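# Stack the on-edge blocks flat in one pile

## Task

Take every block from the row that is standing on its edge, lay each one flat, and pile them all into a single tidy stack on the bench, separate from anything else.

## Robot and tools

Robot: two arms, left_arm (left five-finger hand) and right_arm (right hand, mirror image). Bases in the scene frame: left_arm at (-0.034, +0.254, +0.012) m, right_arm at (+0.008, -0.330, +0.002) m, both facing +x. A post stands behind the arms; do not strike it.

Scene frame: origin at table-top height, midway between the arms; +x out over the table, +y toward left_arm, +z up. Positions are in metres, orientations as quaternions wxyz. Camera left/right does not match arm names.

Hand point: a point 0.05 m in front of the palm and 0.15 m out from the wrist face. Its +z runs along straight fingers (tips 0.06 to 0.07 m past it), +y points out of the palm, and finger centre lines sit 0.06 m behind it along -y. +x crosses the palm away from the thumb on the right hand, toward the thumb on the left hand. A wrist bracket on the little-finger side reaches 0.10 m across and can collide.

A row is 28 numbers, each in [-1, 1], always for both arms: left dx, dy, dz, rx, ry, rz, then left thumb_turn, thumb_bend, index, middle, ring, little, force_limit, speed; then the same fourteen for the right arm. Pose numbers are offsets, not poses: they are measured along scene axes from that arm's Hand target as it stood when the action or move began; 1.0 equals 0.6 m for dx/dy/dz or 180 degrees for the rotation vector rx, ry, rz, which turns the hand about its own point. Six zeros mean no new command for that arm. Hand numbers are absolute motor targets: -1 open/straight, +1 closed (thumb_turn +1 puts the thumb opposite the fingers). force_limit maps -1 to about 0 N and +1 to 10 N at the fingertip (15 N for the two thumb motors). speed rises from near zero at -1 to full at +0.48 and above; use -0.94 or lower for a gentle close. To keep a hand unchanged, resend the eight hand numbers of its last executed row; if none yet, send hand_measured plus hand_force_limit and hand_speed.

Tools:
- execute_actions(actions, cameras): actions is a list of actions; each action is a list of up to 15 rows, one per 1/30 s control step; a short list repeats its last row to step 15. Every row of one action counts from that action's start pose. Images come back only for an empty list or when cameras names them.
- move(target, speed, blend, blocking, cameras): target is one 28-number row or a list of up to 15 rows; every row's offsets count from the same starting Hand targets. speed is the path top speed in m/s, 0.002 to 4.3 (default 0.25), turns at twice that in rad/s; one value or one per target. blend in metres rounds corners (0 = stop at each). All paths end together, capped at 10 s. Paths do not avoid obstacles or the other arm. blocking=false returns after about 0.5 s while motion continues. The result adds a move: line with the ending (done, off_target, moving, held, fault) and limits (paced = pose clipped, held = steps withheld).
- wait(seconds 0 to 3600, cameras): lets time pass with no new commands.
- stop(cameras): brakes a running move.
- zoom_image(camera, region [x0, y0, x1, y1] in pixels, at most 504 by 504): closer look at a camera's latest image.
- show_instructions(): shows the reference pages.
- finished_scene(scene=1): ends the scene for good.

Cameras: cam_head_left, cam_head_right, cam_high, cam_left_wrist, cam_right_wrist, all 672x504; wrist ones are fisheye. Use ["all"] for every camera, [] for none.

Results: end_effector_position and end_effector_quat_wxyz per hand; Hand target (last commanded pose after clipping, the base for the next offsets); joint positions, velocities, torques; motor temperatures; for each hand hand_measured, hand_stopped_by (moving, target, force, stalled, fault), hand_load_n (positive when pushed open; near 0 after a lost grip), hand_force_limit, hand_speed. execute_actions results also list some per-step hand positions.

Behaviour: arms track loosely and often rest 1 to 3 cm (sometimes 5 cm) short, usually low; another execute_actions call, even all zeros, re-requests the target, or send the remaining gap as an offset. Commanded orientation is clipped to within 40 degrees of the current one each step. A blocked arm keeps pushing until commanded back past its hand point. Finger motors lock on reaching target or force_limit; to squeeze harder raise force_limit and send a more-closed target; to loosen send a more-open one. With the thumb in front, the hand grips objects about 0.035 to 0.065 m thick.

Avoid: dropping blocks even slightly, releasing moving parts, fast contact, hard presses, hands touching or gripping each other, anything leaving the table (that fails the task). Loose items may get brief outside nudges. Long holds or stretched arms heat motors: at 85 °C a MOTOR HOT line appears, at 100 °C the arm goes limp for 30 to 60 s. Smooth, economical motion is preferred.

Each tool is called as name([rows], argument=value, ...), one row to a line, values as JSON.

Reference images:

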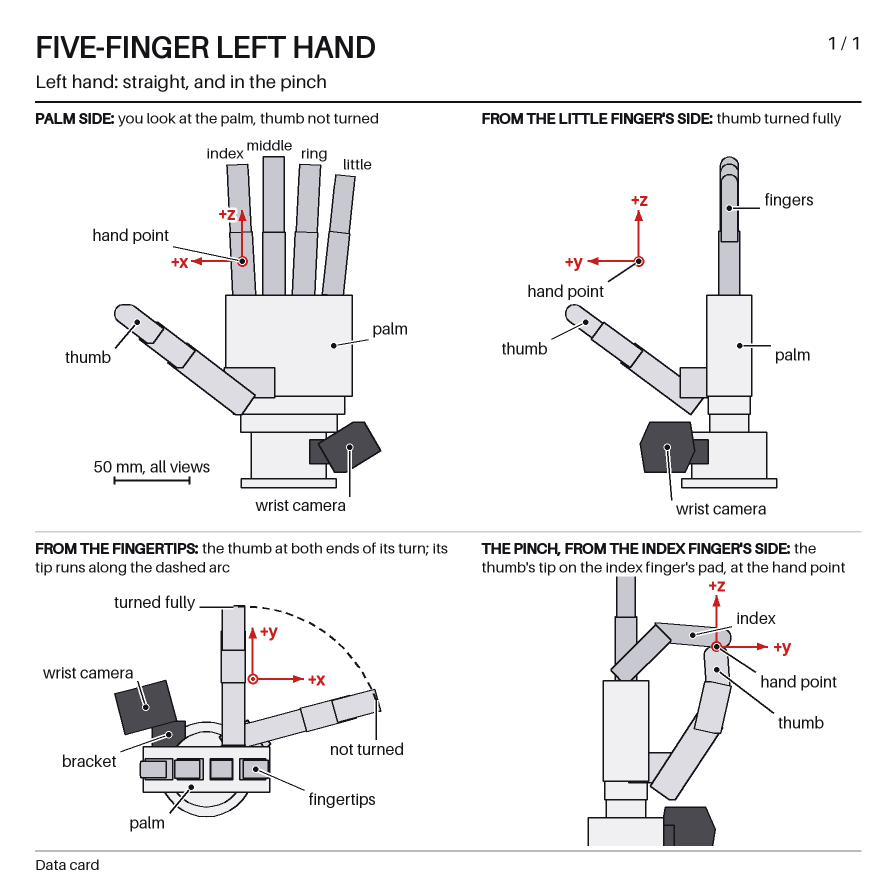

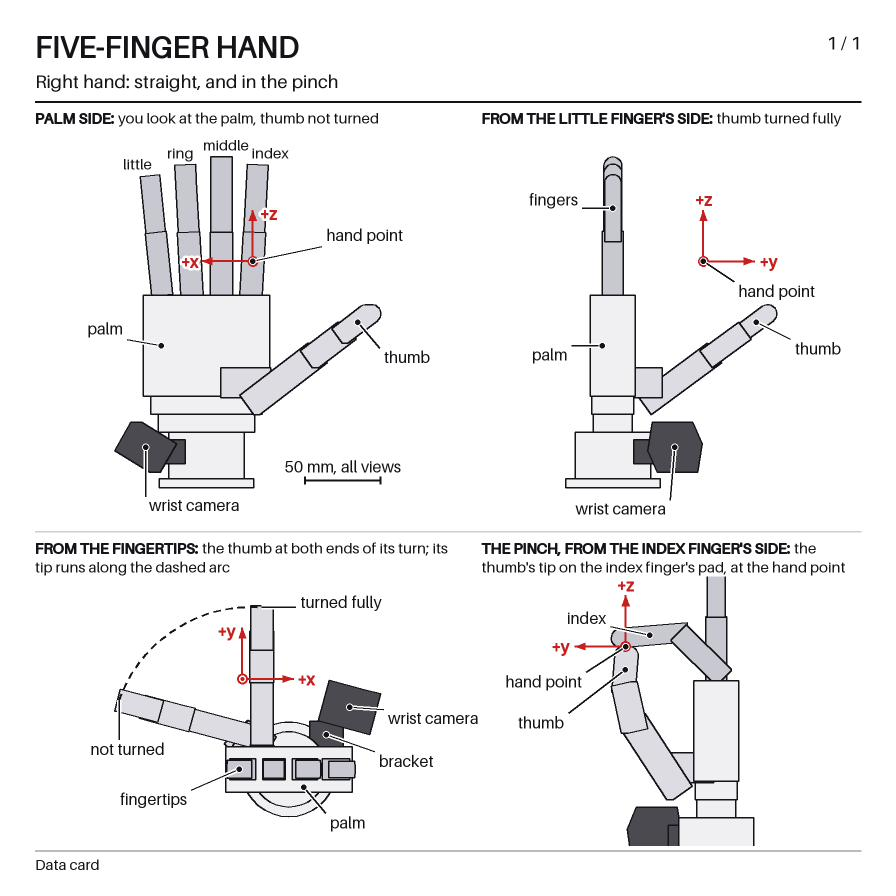

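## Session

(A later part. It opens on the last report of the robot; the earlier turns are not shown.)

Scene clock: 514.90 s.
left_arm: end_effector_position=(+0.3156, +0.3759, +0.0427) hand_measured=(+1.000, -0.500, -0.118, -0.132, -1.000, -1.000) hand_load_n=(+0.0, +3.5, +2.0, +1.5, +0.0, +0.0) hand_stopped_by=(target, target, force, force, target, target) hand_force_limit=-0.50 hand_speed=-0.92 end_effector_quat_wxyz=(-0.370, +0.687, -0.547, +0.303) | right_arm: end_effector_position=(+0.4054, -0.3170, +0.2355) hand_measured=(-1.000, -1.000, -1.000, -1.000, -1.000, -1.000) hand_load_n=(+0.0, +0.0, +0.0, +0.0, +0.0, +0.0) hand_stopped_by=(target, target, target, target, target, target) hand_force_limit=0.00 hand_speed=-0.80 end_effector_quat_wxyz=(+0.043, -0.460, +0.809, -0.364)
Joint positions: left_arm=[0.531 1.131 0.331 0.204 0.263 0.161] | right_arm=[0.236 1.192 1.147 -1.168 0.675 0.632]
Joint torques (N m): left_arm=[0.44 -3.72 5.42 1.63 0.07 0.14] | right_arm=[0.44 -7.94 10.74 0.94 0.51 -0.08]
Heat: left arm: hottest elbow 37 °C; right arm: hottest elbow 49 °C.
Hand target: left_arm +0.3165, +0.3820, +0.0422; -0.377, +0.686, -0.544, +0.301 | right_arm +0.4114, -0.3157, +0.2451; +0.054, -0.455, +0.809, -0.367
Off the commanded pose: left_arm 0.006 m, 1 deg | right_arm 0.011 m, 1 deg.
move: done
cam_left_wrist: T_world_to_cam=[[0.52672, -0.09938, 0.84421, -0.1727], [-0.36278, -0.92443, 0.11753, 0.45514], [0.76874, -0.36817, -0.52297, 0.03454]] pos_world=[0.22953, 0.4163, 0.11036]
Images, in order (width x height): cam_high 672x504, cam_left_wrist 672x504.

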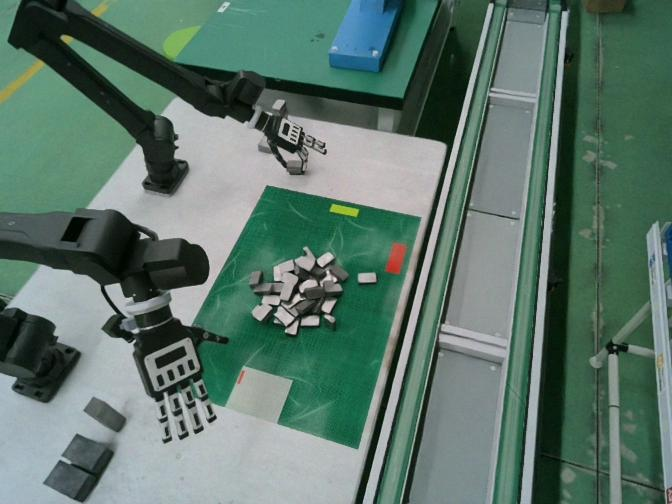

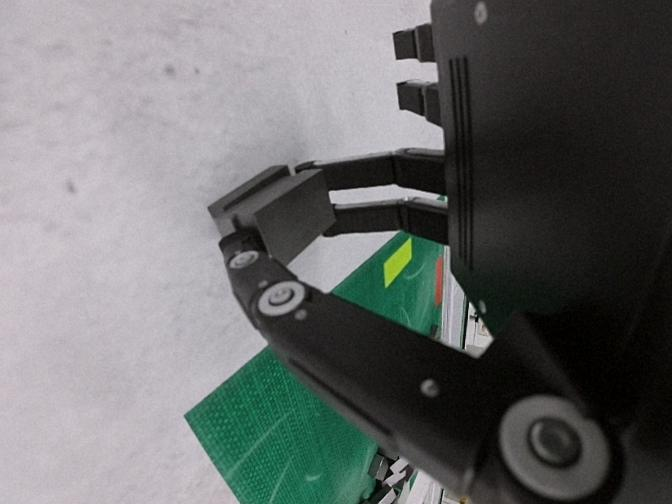

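move([
  [0,0,0,0,0,0,1,-0.5,-0.35,-0.35,-1,-1,-0.5,-0.92,0,0,0,0,0,0,-1,-1,-1,-1,-1,-1,0,-0.8],
  [-0.003,0,-0.012,0,0,0,1,-0.5,-0.35,-0.35,-1,-1,-0.5,-0.92,0,0,0,0,0,0,-1,-1,-1,-1,-1,-1,0,-0.8],
], speed=0.03, cameras=["cam_left_wrist","cam_high"])

zoom_image(camera="cam_left_wrist", region=[180, 130, 360, 290])

zoom_image(camera="cam_high", region=[282, 150, 317, 180])

Scene clock: 518.83 s.
left_arm: end_effector_position=(+0.3182, +0.3779, +0.0420) hand_measured=(+1.000, -0.500, -0.350, -0.350, -1.000, -1.000) hand_load_n=(+0.0, +0.5, -0.5, +0.0, +0.0, +0.0) hand_stopped_by=(target, target, target, target, target, target) hand_force_limit=-0.50 hand_speed=-0.92 end_effector_quat_wxyz=(-0.378, +0.683, -0.545, +0.307) | right_arm: end_effector_position=(+0.4054, -0.3170, +0.2355) hand_measured=(-1.000, -1.000, -1.000, -1.000, -1.000, -1.000) hand_load_n=(+0.0, +0.0, +0.0, +0.0, +0.0, +0.0) hand_stopped_by=(target, target, target, target, target, target) hand_force_limit=0.00 hand_speed=-0.80 end_effector_quat_wxyz=(+0.043, -0.460, +0.809, -0.364)
Joint positions: left_arm=[0.534 1.145 0.323 0.245 0.267 0.161] | right_arm=[0.236 1.192 1.147 -1.168 0.675 0.632]
Joint torques (N m): left_arm=[0.5 -3.19 4.94 1.43 0.05 0.17] | right_arm=[0.44 -7.88 10.74 0.92 0.51 -0.08]
Heat: left arm: hottest elbow 37 °C; right arm: hottest elbow 49 °C.
Hand target: left_arm +0.3147, +0.3819, +0.0350; -0.377, +0.686, -0.544, +0.301 | right_arm +0.4114, -0.3157, +0.2451; +0.054, -0.455, +0.809, -0.367
Off the commanded pose: left_arm 0.009 m, 1 deg | right_arm 0.011 m, 1 deg.
move: done
cam_left_wrist: T_world_to_cam=[[0.51159, -0.10622, 0.85264, -0.16615], [-0.36487, -0.92527, 0.10366, 0.45949], [0.77791, -0.36413, -0.51212, 0.02803]] pos_world=[0.23085, 0.41771, 0.10839]
Images, in order (width x height): cam_high 672x504, cam_left_wrist 672x504.

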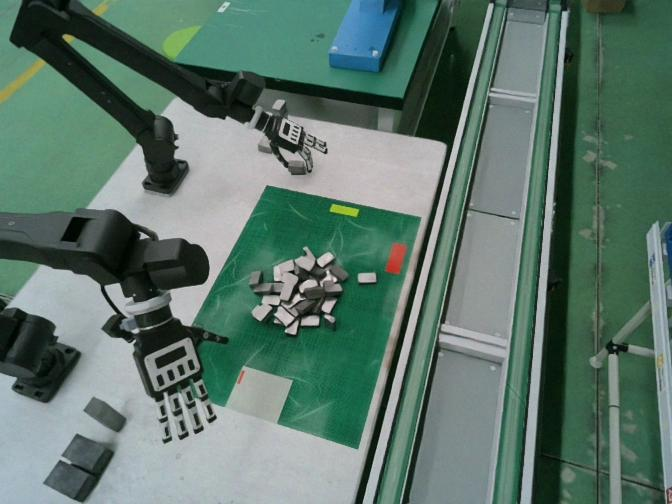

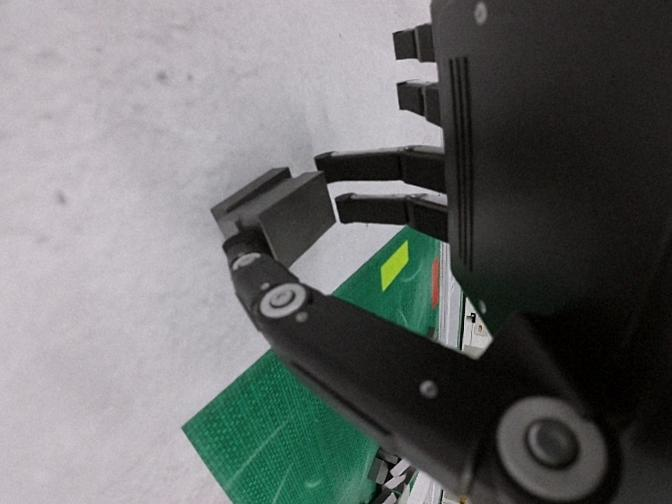

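Scaled by 2.800 from the camera's image (finer frame: 960x720).

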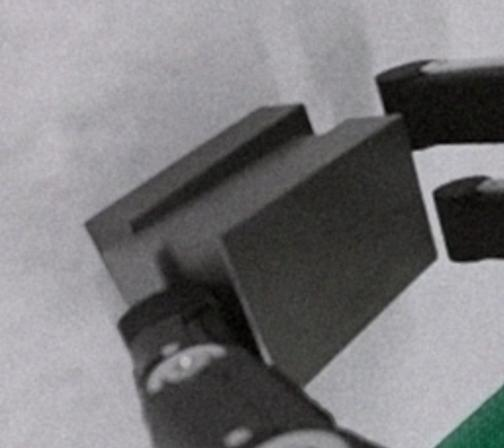

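Scaled by 14.400 from the camera's image (finer frame: 960x720).

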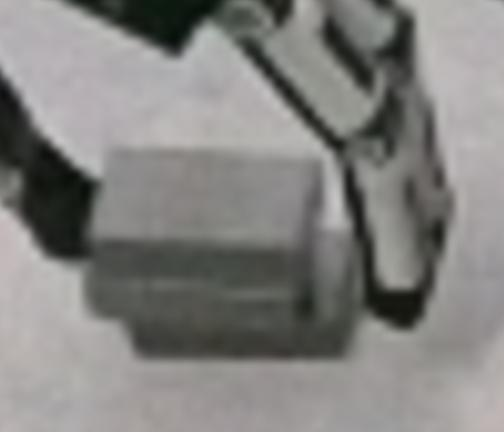

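move([
  [0.0,0.003,0.065,0,0,0,1,-0.5,-0.4,-0.4,-1,-1,-0.5,-0.92,0,0,0,0,0,0,-1,-1,-1,-1,-1,-1,0,-0.8],
  [-0.0023,0.0102,0.0067,0,0,0,1,-0.5,-0.4,-0.4,-1,-1,-0.5,-0.92,0,0,0,0,0,0,-1,-1,-1,-1,-1,-1,0,-0.8],
], speed=0.06, cameras=["cam_left_wrist","cam_high"])

zoom_image(camera="cam_left_wrist", region=[180, 130, 360, 290])

zoom_image(camera="cam_high", region=[282, 150, 317, 180])

Scene clock: 522.80 s.
left_arm: end_effector_position=(+0.3128, +0.3821, +0.0383) hand_measured=(+1.000, -0.500, -0.400, -0.400, -1.000, -1.000) hand_load_n=(+0.0, +0.0, +0.0, +0.0, +0.0, +0.0) hand_stopped_by=(target, target, target, target, target, target) hand_force_limit=-0.50 hand_speed=-0.92 end_effector_quat_wxyz=(-0.370, +0.688, -0.546, +0.302) | right_arm: end_effector_position=(+0.4054, -0.3170, +0.2355) hand_measured=(-1.000, -1.000, -1.000, -1.000, -1.000, -1.000) hand_load_n=(+0.0, +0.0, +0.0, +0.0, +0.0, +0.0) hand_stopped_by=(target, target, target, target, target, target) hand_force_limit=0.00 hand_speed=-0.80 end_effector_quat_wxyz=(+0.043, -0.460, +0.809, -0.364)
Joint positions: left_arm=[0.558 1.15 0.328 0.219 0.284 0.175] | right_arm=[0.236 1.192 1.147 -1.168 0.675 0.632]
Joint torques (N m): left_arm=[0.5 -4.25 5.33 1.52 0.16 0.16] | right_arm=[0.44 -7.88 10.74 0.92 0.51 -0.08]
Heat: left arm: hottest elbow 37 °C; right arm: hottest elbow 49 °C.
Hand target: left_arm +0.3134, +0.3882, +0.0391; -0.377, +0.686, -0.544, +0.301 | right_arm +0.4114, -0.3157, +0.2451; +0.054, -0.455, +0.809, -0.367
Off the commanded pose: left_arm 0.006 m, 1 deg | right_arm 0.011 m, 1 deg.
move: done
cam_left_wrist: T_world_to_cam=[[0.52835, -0.09662, 0.84351, -0.16839], [-0.36048, -0.92504, 0.11983, 0.45972], [0.7687, -0.36738, -0.52357, 0.0365]] pos_world=[0.22663, 0.4224, 0.10606]
Images, in order (width x height): cam_high 672x504, cam_left_wrist 672x504.

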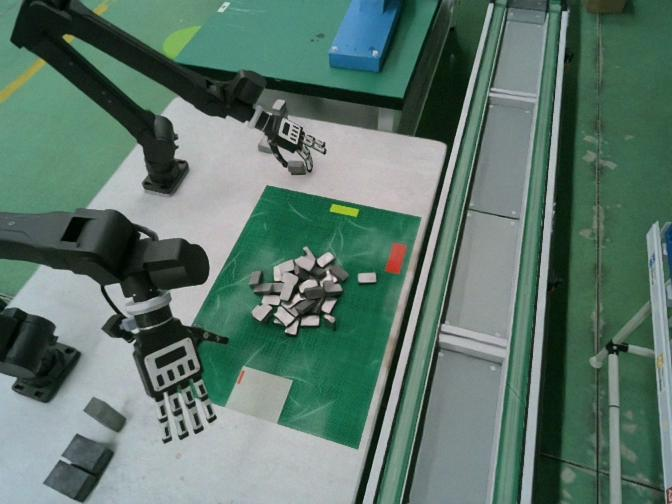

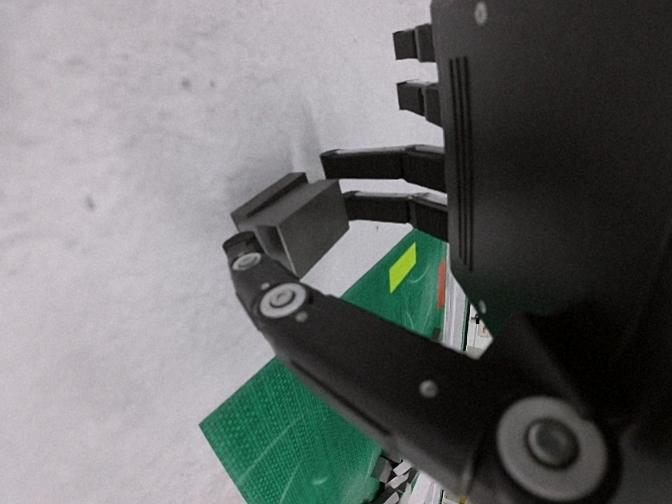

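Scaled by 2.800 from the camera's image (finer frame: 960x720).

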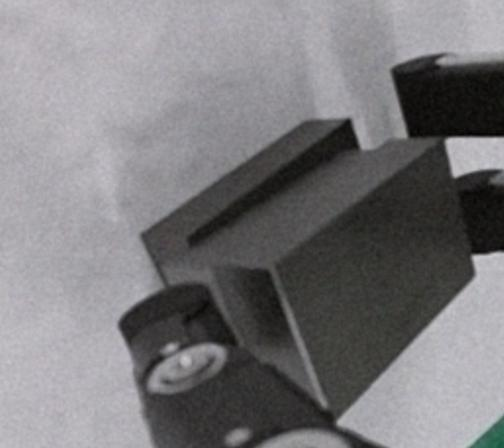

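Scaled by 14.400 from the camera's image (finer frame: 960x720).

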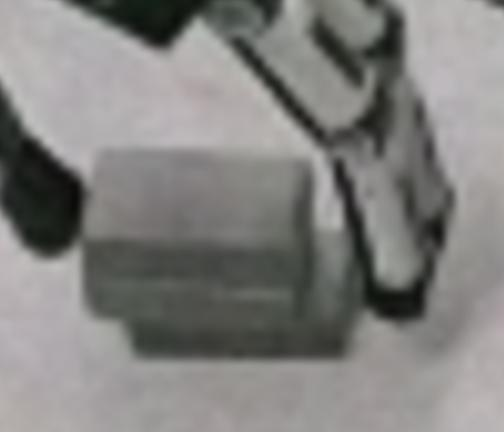

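move([
  [0,0,0,0,0,0,1,-0.5,0.15,0.15,-1,-1,-0.5,-0.92,0,0,0,0,0,0,-1,-1,-1,-1,-1,-1,0,-0.8],
], cameras=["cam_left_wrist","cam_high"])

zoom_image(camera="cam_left_wrist", region=[180, 130, 360, 290])

zoom_image(camera="cam_high", region=[282, 150, 317, 180])

Scene clock: 525.07 s.
left_arm: end_effector_position=(+0.3137, +0.3822, +0.0393) hand_measured=(+1.000, -0.500, -0.118, -0.132, -1.000, -1.000) hand_load_n=(+0.0, +3.0, +2.5, +2.5, +0.0, +0.0) hand_stopped_by=(target, target, force, force, target, target) hand_force_limit=-0.50 hand_speed=-0.92 end_effector_quat_wxyz=(-0.371, +0.687, -0.546, +0.304) | right_arm: end_effector_position=(+0.4054, -0.3170, +0.2355) hand_measured=(-1.000, -1.000, -1.000, -1.000, -1.000, -1.000) hand_load_n=(-0.5, +0.0, +0.0, +0.0, +0.0, +0.0) hand_stopped_by=(target, target, target, target, target, target) hand_force_limit=0.00 hand_speed=-0.80 end_effector_quat_wxyz=(+0.043, -0.460, +0.809, -0.364)
Joint positions: left_arm=[0.558 1.15 0.328 0.224 0.286 0.175] | right_arm=[0.236 1.192 1.147 -1.168 0.675 0.632]
Joint torques (N m): left_arm=[0.5 -4.25 5.33 1.36 0.08 0.16] | right_arm=[0.44 -7.94 10.74 0.94 0.51 -0.08]
Heat: left arm: hottest elbow 37 °C; right arm: hottest elbow 49 °C.
Hand target: left_arm +0.3134, +0.3882, +0.0391; -0.377, +0.686, -0.544, +0.301 | right_arm +0.4114, -0.3157, +0.2451; +0.054, -0.455, +0.809, -0.367
Off the commanded pose: left_arm 0.006 m, 1 deg | right_arm 0.011 m, 1 deg.
move: done
cam_left_wrist: T_world_to_cam=[[0.5241, -0.09928, 0.84585, -0.16741], [-0.36301, -0.92449, 0.11641, 0.4608], [0.77042, -0.36806, -0.52057, 0.03593]] pos_world=[0.22733, 0.4226, 0.10667]
Images, in order (width x height): cam_high 672x504, cam_left_wrist 672x504.

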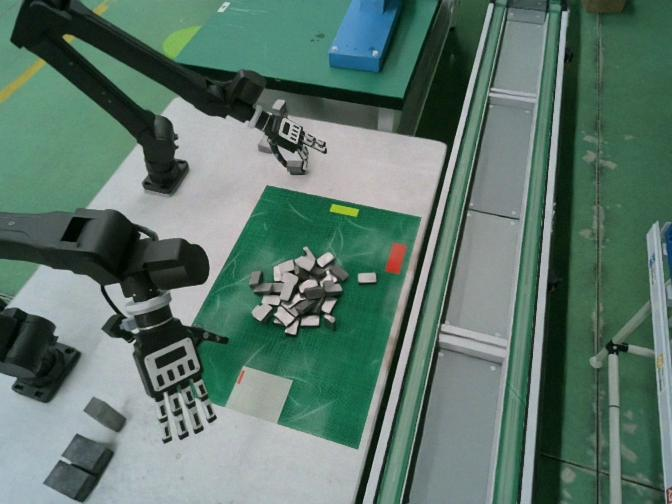

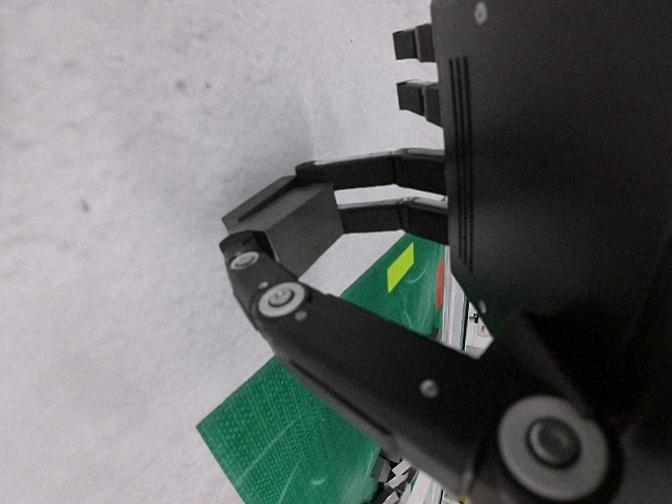

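Scaled by 2.800 from the camera's image (finer frame: 960x720).

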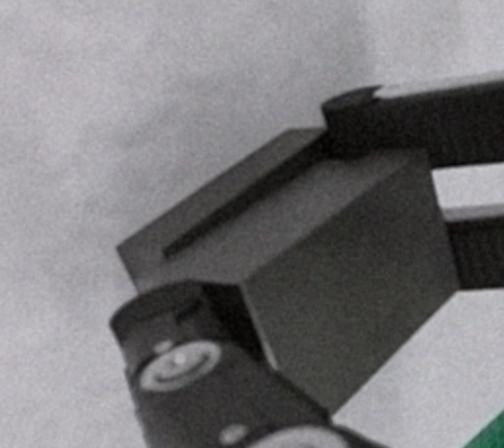

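Scaled by 14.400 from the camera's image (finer frame: 960x720).

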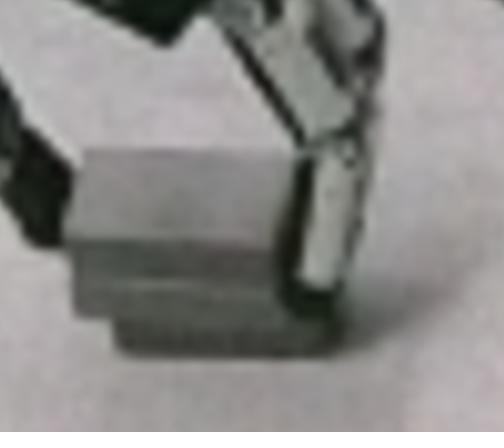

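move([
  [0.015,0.012,0.075,0,0,0.022,1,-0.5,0.15,0.15,-1,-1,-0.5,-0.92,0,0,0,0,0,0,-1,-1,-1,-1,-1,-1,0,-0.8],
  [0.0148,0.0047,0.008,0,0,0.022,1,-0.5,0.15,0.15,-1,-1,-0.5,-0.92,0,0,0,0,0,0,-1,-1,-1,-1,-1,-1,0,-0.8],
], speed=0.06, cameras=["cam_left_wrist","cam_high"])

zoom_image(camera="cam_left_wrist", region=[180, 130, 360, 290])

zoom_image(camera="cam_high", region=[282, 150, 317, 180])

Scene clock: 532.10 s.
left_arm: end_effector_position=(+0.3176, +0.3946, +0.0441) hand_measured=(+1.000, -0.500, -0.118, -0.132, -1.000, -1.000) hand_load_n=(-0.5, +2.5, +2.0, +0.5, +0.0, -0.5) hand_stopped_by=(target, target, force, force, target, target) hand_force_limit=-0.50 hand_speed=-0.92 end_effector_quat_wxyz=(-0.386, +0.707, -0.520, +0.283) | right_arm: end_effector_position=(+0.4054, -0.3170, +0.2355) hand_measured=(-1.000, -1.000, -1.000, -1.000, -1.000, -1.000) hand_load_n=(+0.0, +0.0, +0.0, +0.0, +0.0, +0.0) hand_stopped_by=(target, target, target, target, target, target) hand_force_limit=0.00 hand_speed=-0.80 end_effector_quat_wxyz=(+0.043, -0.460, +0.809, -0.364)
Joint positions: left_arm=[0.545 1.144 0.342 0.216 0.199 0.132] | right_arm=[0.236 1.192 1.147 -1.168 0.675 0.632]
Joint torques (N m): left_arm=[-1.67 -3.96 5.45 1.62 -0.11 -0.04] | right_arm=[0.44 -7.88 10.74 0.94 0.51 -0.08]
Heat: left arm: hottest elbow 37 °C; right arm: hottest elbow 49 °C.
Hand target: left_arm +0.3221, +0.3909, +0.0438; -0.387, +0.704, -0.520, +0.288 | right_arm +0.4114, -0.3157, +0.2451; +0.054, -0.455, +0.809, -0.367
Off the commanded pose: left_arm 0.006 m, 1 deg | right_arm 0.011 m, 1 deg.
move: done
cam_left_wrist: T_world_to_cam=[[0.53543, -0.06599, 0.842, -0.18885], [-0.28442, -0.9528, 0.10619, 0.45979], [0.79525, -0.29634, -0.52893, 0.00416]] pos_world=[0.22859, 0.42686, 0.11238]
Images, in order (width x height): cam_high 672x504, cam_left_wrist 672x504.

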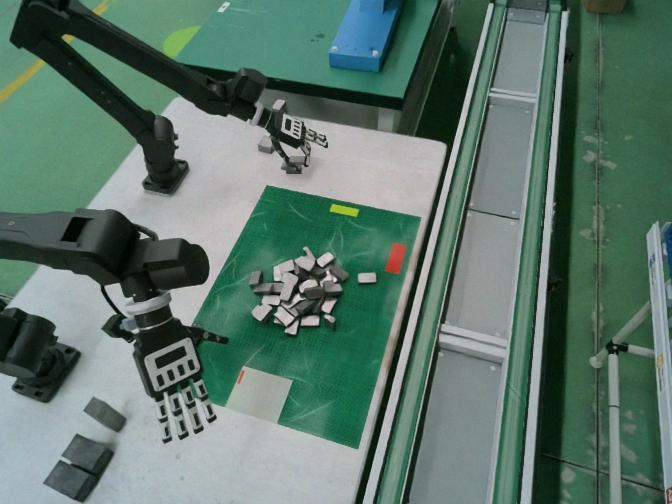

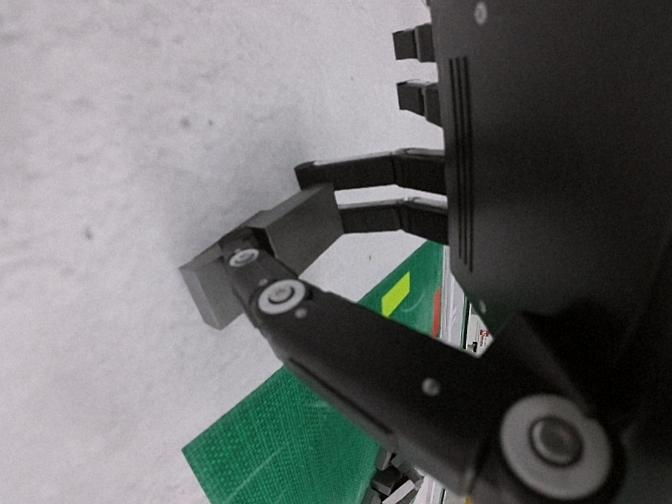

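Scaled by 2.800 from the camera's image (finer frame: 960x720).

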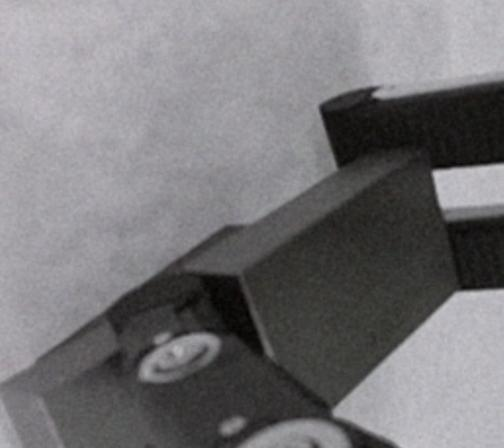

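Scaled by 14.400 from the camera's image (finer frame: 960x720).

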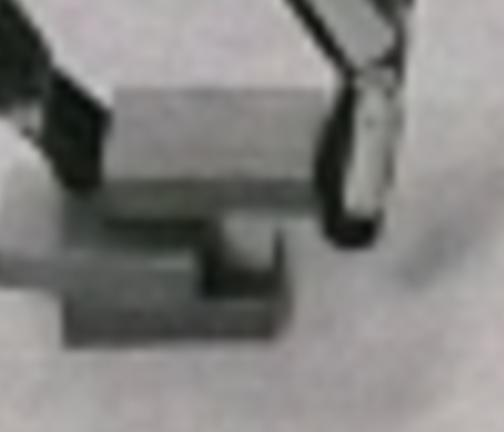

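zoom_image(camera="cam_high", region=[272, 150, 317, 182])

Scaled by 11.200 from the camera's image (finer frame: 960x720).

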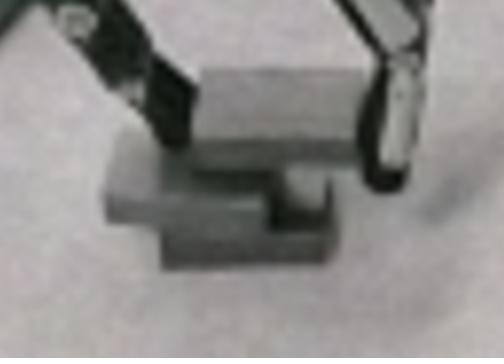

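move([
  [0.02,-0.01,0.05,0,0,0,1,-0.5,0.15,0.15,-1,-1,-0.5,-0.92,0,0,0,0,0,0,-1,-1,-1,-1,-1,-1,0,-0.8],
  [0.02,-0.04,0.1,0,0,0,1,-0.5,0.15,0.15,-1,-1,-0.5,-0.92,0,0,0,0,0,0,-1,-1,-1,-1,-1,-1,0,-0.8],
], speed=0.06, cameras=["cam_left_wrist","cam_high"])

zoom_image(camera="cam_left_wrist", region=[100, 120, 300, 300])

zoom_image(camera="cam_high", region=[272, 140, 317, 182])

Scene clock: 537.60 s.
left_arm: end_effector_position=(+0.3128, +0.3624, +0.0744) hand_measured=(+1.000, -0.500, -0.118, -0.132, -1.000, -1.000) hand_load_n=(+0.0, +2.5, +2.5, +1.0, +0.0, +0.0) hand_stopped_by=(target, target, force, force, target, target) hand_force_limit=-0.50 hand_speed=-0.92 end_effector_quat_wxyz=(-0.366, +0.717, -0.528, +0.272) | right_arm: end_effector_position=(+0.4054, -0.3170, +0.2355) hand_measured=(-1.000, -1.000, -1.000, -1.000, -1.000, -1.000) hand_load_n=(+0.0, +0.0, +0.0, +0.0, +0.0, +0.0) hand_stopped_by=(target, target, target, target, target, target) hand_force_limit=0.00 hand_speed=-0.80 end_effector_quat_wxyz=(+0.043, -0.460, +0.809, -0.364)
Joint positions: left_arm=[0.438 0.981 0.384 -0.03 0.112 0.077] | right_arm=[0.236 1.192 1.147 -1.168 0.675 0.632]
Joint torques (N m): left_arm=[-1.49 -4.84 9.78 0.75 -0.17 -0.06] | right_arm=[0.38 -7.94 10.74 0.92 0.51 -0.08]
Heat: left arm: hottest elbow 37 °C; right arm: hottest elbow 49 °C.
Hand target: left_arm +0.3342, +0.3669, +0.1039; -0.387, +0.704, -0.520, +0.288 | right_arm +0.4114, -0.3157, +0.2451; +0.054, -0.455, +0.809, -0.367
Off the commanded pose: left_arm 0.037 m, 3 deg | right_arm 0.011 m, 1 deg.
move: off_target (left_arm)
cam_left_wrist: T_world_to_cam=[[0.57455, -0.05153, 0.81685, -0.22951], [-0.28218, -0.9493, 0.13859, 0.42012], [0.76829, -0.31012, -0.55996, 0.03014]] pos_world=[0.22725, 0.39634, 0.14613]
Images, in order (width x height): cam_high 672x504, cam_left_wrist 672x504.

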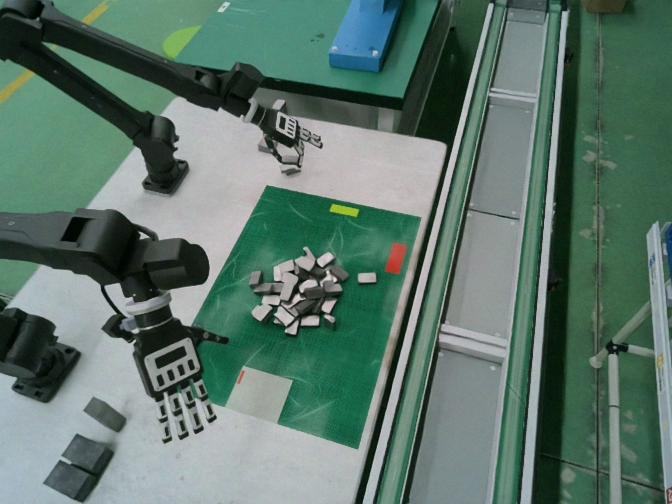

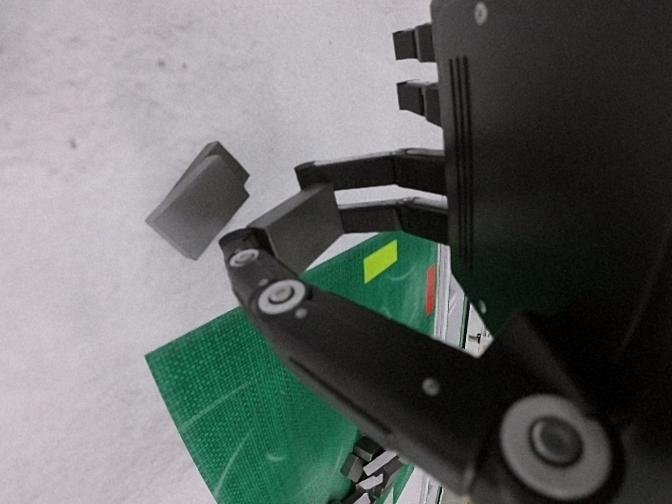

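Scaled by 2.520 from the camera's image (finer frame: 960x720).

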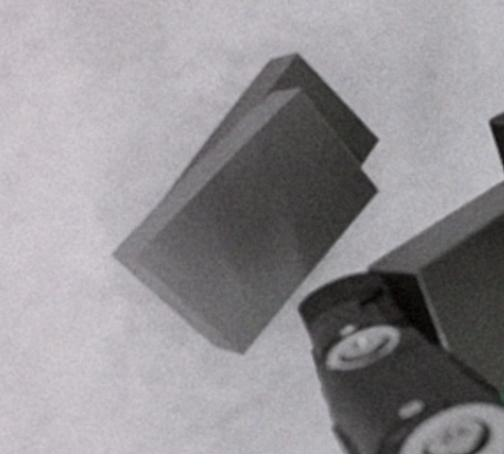

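Scaled by 11.200 from the camera's image (finer frame: 960x720).

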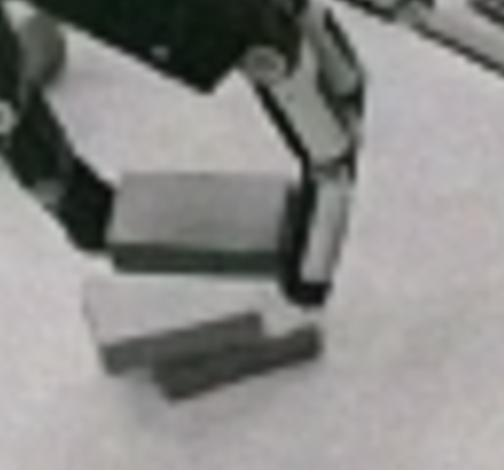

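zoom_image(camera="cam_left_wrist", region=[140, 135, 255, 265])

Scaled by 3.877 from the camera's image (finer frame: 960x720).

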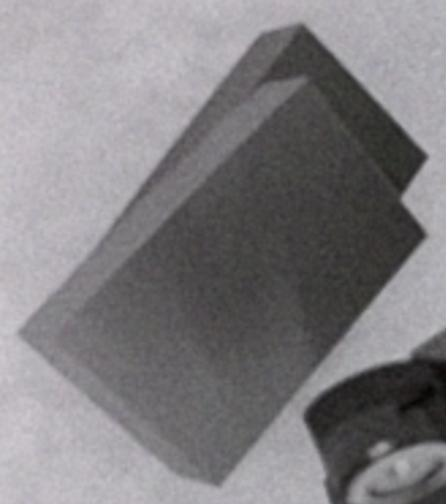

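move([
  [-0.03,0.01,0.02,0,0,0.0944,1,-0.5,0.15,0.15,-1,-1,-0.5,-0.92,0,0,0,0,0,0,-1,-1,-1,-1,-1,-1,0,-0.8],
  [-0.051,0.0238,-0.07,0,0,0.0944,1,-0.5,0.15,0.15,-1,-1,-0.5,-0.92,0,0,0,0,0,0,-1,-1,-1,-1,-1,-1,0,-0.8],
], speed=0.1, cameras=["cam_left_wrist","cam_high"])

zoom_image(camera="cam_left_wrist", region=[160, 130, 340, 290])

zoom_image(camera="cam_high", region=[272, 140, 317, 182])

Scene clock: 549.47 s.
left_arm: end_effector_position=(+0.2980, +0.3745, +0.0545) hand_measured=(+1.000, -0.500, -0.118, -0.132, -1.000, -1.000) hand_load_n=(-0.5, +3.0, +2.5, +0.5, +0.0, +0.0) hand_stopped_by=(target, target, force, force, target, target) hand_force_limit=-0.50 hand_speed=-0.92 end_effector_quat_wxyz=(-0.415, +0.778, -0.416, +0.222) | right_arm: end_effector_position=(+0.4054, -0.3170, +0.2355) hand_measured=(-1.000, -1.000, -1.000, -1.000, -1.000, -1.000) hand_load_n=(+0.0, +0.0, +0.0, +0.0, +0.0, +0.0) hand_stopped_by=(target, target, target, target, target, target) hand_force_limit=0.00 hand_speed=-0.80 end_effector_quat_wxyz=(+0.043, -0.460, +0.809, -0.364)
Joint positions: left_arm=[0.352 0.965 0.294 0.066 -0.198 -0.136] | right_arm=[0.236 1.192 1.147 -1.168 0.675 0.632]
Joint torques (N m): left_arm=[0.38 -2.96 6.52 1.68 -0.1 0.15] | right_arm=[0.44 -7.88 10.74 0.94 0.51 -0.08]
Heat: left arm: hottest elbow 40 °C; right arm: hottest elbow 49 °C.
Hand target: left_arm +0.3036, +0.3811, +0.0618; -0.426, +0.773, -0.411, +0.228 | right_arm +0.4114, -0.3157, +0.2451; +0.054, -0.455, +0.809, -0.367
Off the commanded pose: left_arm 0.011 m, 2 deg | right_arm 0.011 m, 1 deg.
move: off_target (left_arm)
cam_left_wrist: T_world_to_cam=[[0.54487, 0.09754, 0.83283, -0.25207], [-0.00402, -0.9929, 0.11892, 0.36476], [0.83851, -0.06814, -0.54061, -0.07841]] pos_world=[0.20456, 0.38142, 0.12416]
Images, in order (width x height): cam_high 672x504, cam_left_wrist 672x504.

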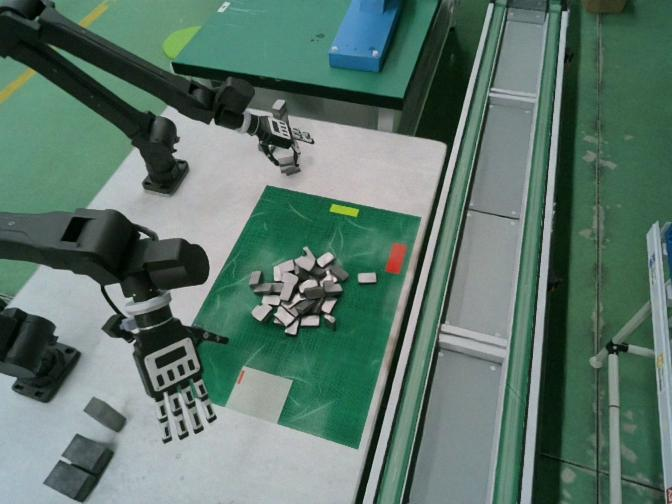

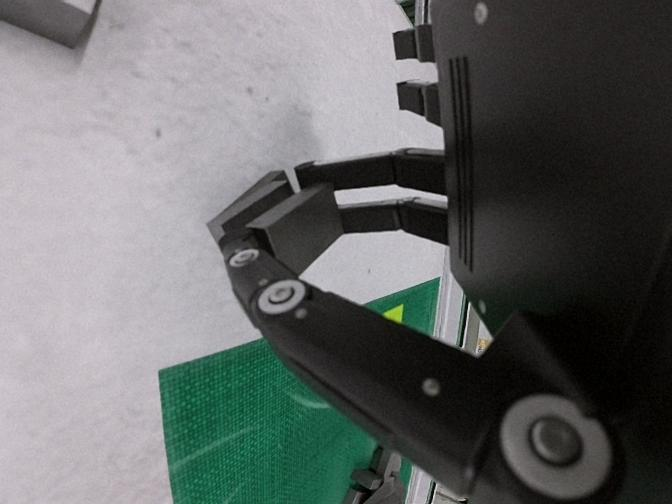

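Scaled by 2.800 from the camera's image (finer frame: 960x720).

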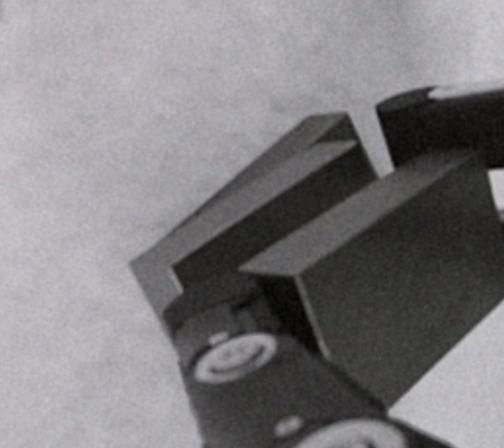

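Scaled by 11.200 from the camera's image (finer frame: 960x720).

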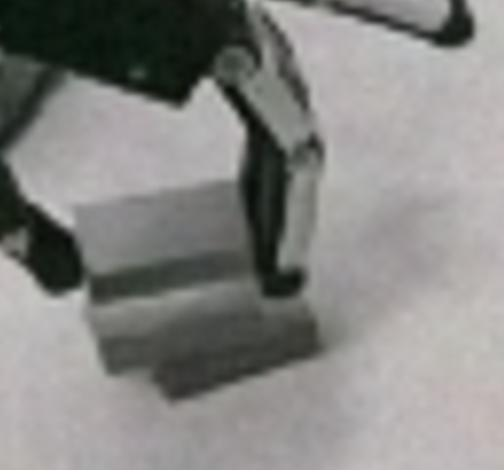

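move([
  [0.003,0.0035,-0.018,0,0,0,1,-0.5,0.15,0.15,-1,-1,-0.5,-0.92,0,0,0,0,0,0,-1,-1,-1,-1,-1,-1,0,-0.8],
], speed=0.06, cameras=["cam_left_wrist","cam_high"])

zoom_image(camera="cam_left_wrist", region=[160, 130, 340, 290])

zoom_image(camera="cam_high", region=[272, 140, 317, 182])

Scene clock: 552.33 s.
left_arm: end_effector_position=(+0.3009, +0.3767, +0.0450) hand_measured=(+1.000, -0.500, -0.118, -0.132, -1.000, -1.000) hand_load_n=(-0.5, +3.0, +2.0, +0.5, +0.0, +0.0) hand_stopped_by=(target, target, force, force, target, target) hand_force_limit=-0.50 hand_speed=-0.92 end_effector_quat_wxyz=(-0.415, +0.778, -0.416, +0.223) | right_arm: end_effector_position=(+0.4054, -0.3170, +0.2355) hand_measured=(-1.000, -1.000, -1.000, -1.000, -1.000, -1.000) hand_load_n=(+0.0, +0.0, +0.0, +0.0, +0.0, +0.0) hand_stopped_by=(target, target, target, target, target, target) hand_force_limit=0.00 hand_speed=-0.80 end_effector_quat_wxyz=(+0.043, -0.460, +0.809, -0.364)
Joint positions: left_arm=[0.357 1.016 0.284 0.13 -0.193 -0.132] | right_arm=[0.236 1.192 1.147 -1.168 0.675 0.632]
Joint torques (N m): left_arm=[0.44 -3.31 6.09 1.69 -0.1 0.15] | right_arm=[0.44 -7.94 10.74 0.92 0.51 -0.08]
Heat: left arm: hottest elbow 40 °C; right arm: hottest elbow 49 °C.
Hand target: left_arm +0.3054, +0.3834, +0.0511; -0.426, +0.774, -0.411, +0.228 | right_arm +0.4114, -0.3157, +0.2451; +0.054, -0.455, +0.809, -0.367
Off the commanded pose: left_arm 0.010 m, 2 deg | right_arm 0.011 m, 1 deg.
move: done
cam_left_wrist: T_world_to_cam=[[0.54312, 0.09633, 0.83411, -0.24499], [-0.00494, -0.99301, 0.1179, 0.36836], [0.83964, -0.06815, -0.53885, -0.08621]] pos_world=[0.20726, 0.38352, 0.11446]
Images, in order (width x height): cam_high 672x504, cam_left_wrist 672x504.

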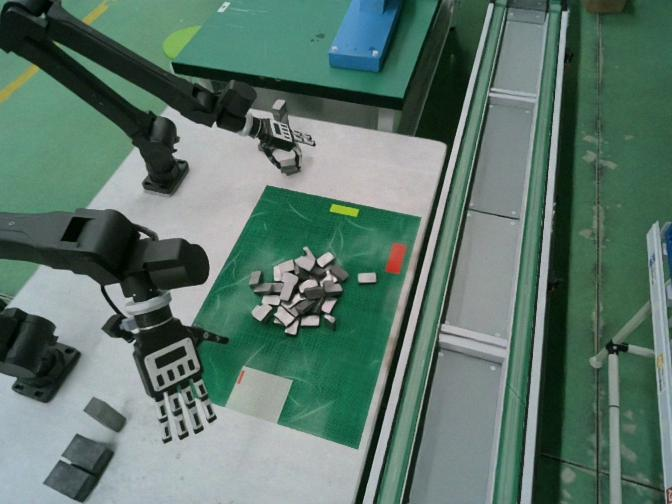

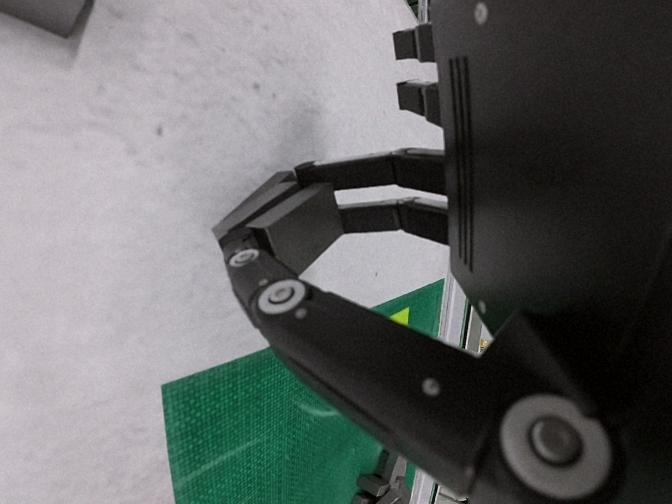

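Scaled by 2.800 from the camera's image (finer frame: 960x720).

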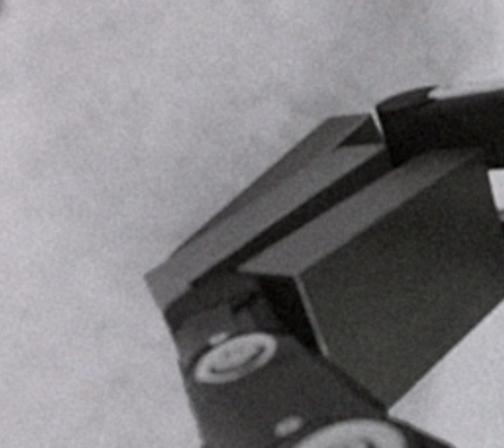

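Scaled by 11.200 from the camera's image (finer frame: 960x720).

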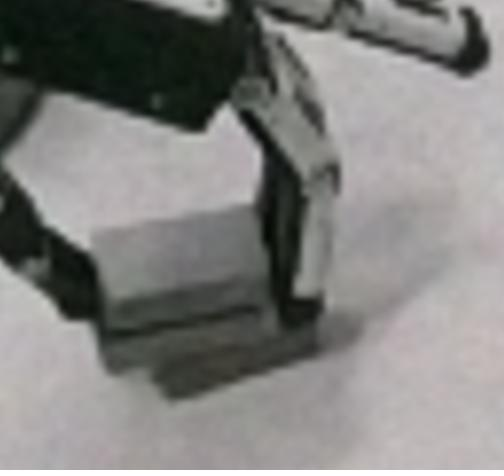

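move([
  [-0.002,-0.003,-0.012,0,0,0,1,-0.5,0.15,0.15,-1,-1,-0.5,-0.92,0,0,0,0,0,0,-1,-1,-1,-1,-1,-1,0,-0.8],
], speed=0.04, cameras=["cam_left_wrist","cam_high"])

zoom_image(camera="cam_left_wrist", region=[160, 130, 340, 290])

zoom_image(camera="cam_high", region=[272, 140, 317, 182])

Scene clock: 553.77 s.
left_arm: end_effector_position=(+0.3026, +0.3773, +0.0437) hand_measured=(+1.000, -0.500, -0.118, -0.132, -1.000, -1.000) hand_load_n=(-0.5, +3.0, +2.0, +0.5, +0.0, +0.0) hand_stopped_by=(target, target, force, force, target, target) hand_force_limit=-0.50 hand_speed=-0.92 end_effector_quat_wxyz=(-0.420, +0.775, -0.414, +0.228) | right_arm: end_effector_position=(+0.4054, -0.3170, +0.2355) hand_measured=(-1.000, -1.000, -1.000, -1.000, -1.000, -1.000) hand_load_n=(+0.0, +0.0, +0.0, +0.0, +0.0, +0.0) hand_stopped_by=(target, target, target, target, target, target) hand_force_limit=0.00 hand_speed=-0.80 end_effector_quat_wxyz=(+0.043, -0.460, +0.809, -0.364)
Joint positions: left_arm=[0.357 1.028 0.275 0.167 -0.193 -0.132] | right_arm=[0.236 1.192 1.147 -1.168 0.675 0.632]
Joint torques (N m): left_arm=[0.09 -2.67 5.64 1.68 -0.27 0.11] | right_arm=[0.44 -7.94 10.74 0.94 0.51 -0.08]
Heat: left arm: hottest elbow 40 °C; right arm: hottest elbow 49 °C.
Hand target: left_arm +0.3042, +0.3816, +0.0439; -0.426, +0.773, -0.411, +0.228 | right_arm +0.4114, -0.3157, +0.2451; +0.054, -0.455, +0.809, -0.367
Off the commanded pose: left_arm 0.005 m, 1 deg | right_arm 0.011 m, 1 deg.
move: done
cam_left_wrist: T_world_to_cam=[[0.53084, 0.0918, 0.84249, -0.23986], [-0.00663, -0.99364, 0.11245, 0.37019], [0.84745, -0.06528, -0.52685, -0.09239]] pos_world=[0.20808, 0.38382, 0.11177]
Images, in order (width x height): cam_high 672x504, cam_left_wrist 672x504.

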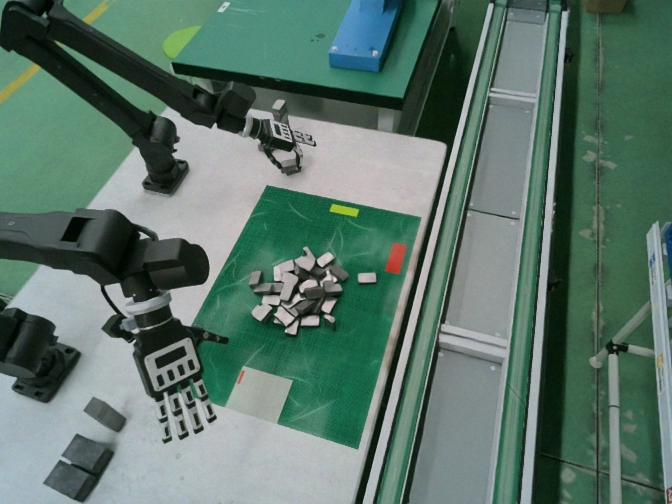

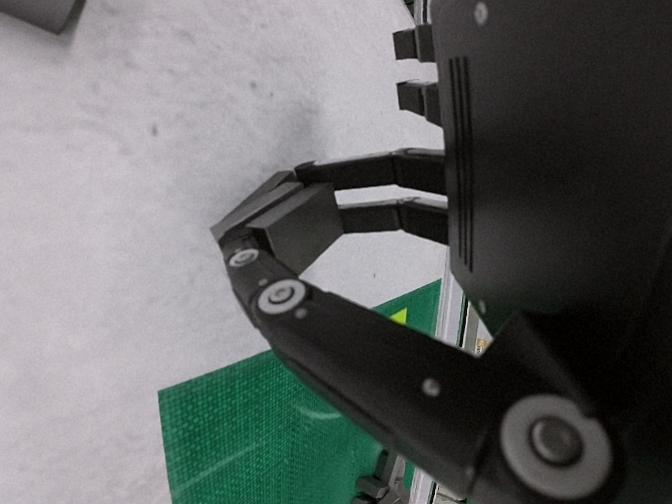

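Scaled by 2.800 from the camera's image (finer frame: 960x720).

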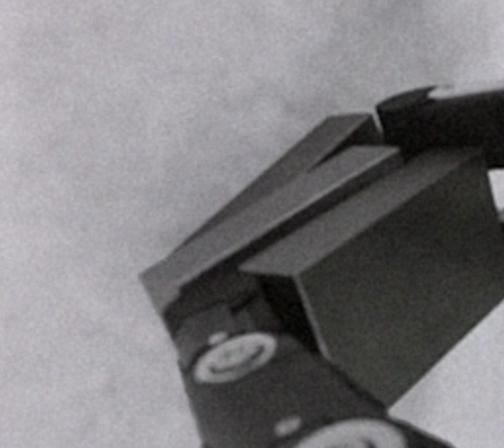

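Scaled by 11.200 from the camera's image (finer frame: 960x720).

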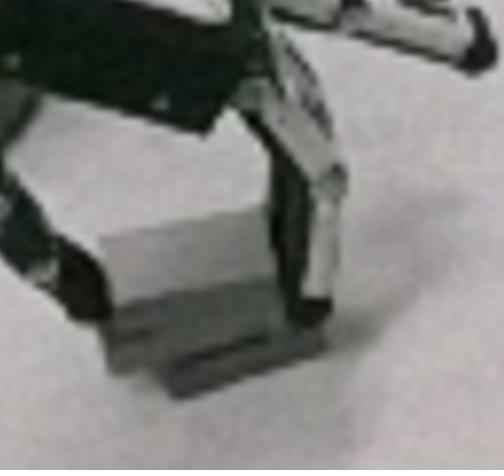

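zoom_image(camera="cam_left_wrist", region=[200, 160, 310, 250])

zoom_image(camera="cam_high", region=[278, 155, 306, 179])

Scaled by 4.582 from the camera's image (finer frame: 960x720).

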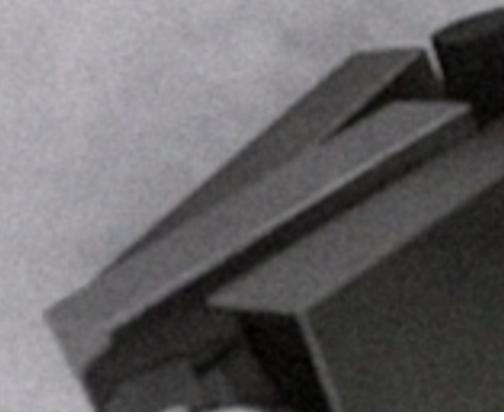

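Scaled by 18.000 from the camera's image (finer frame: 960x720).

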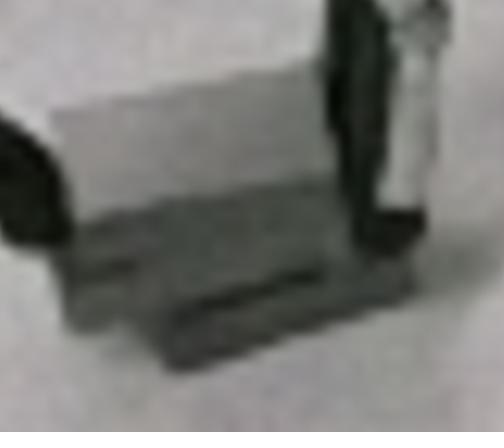

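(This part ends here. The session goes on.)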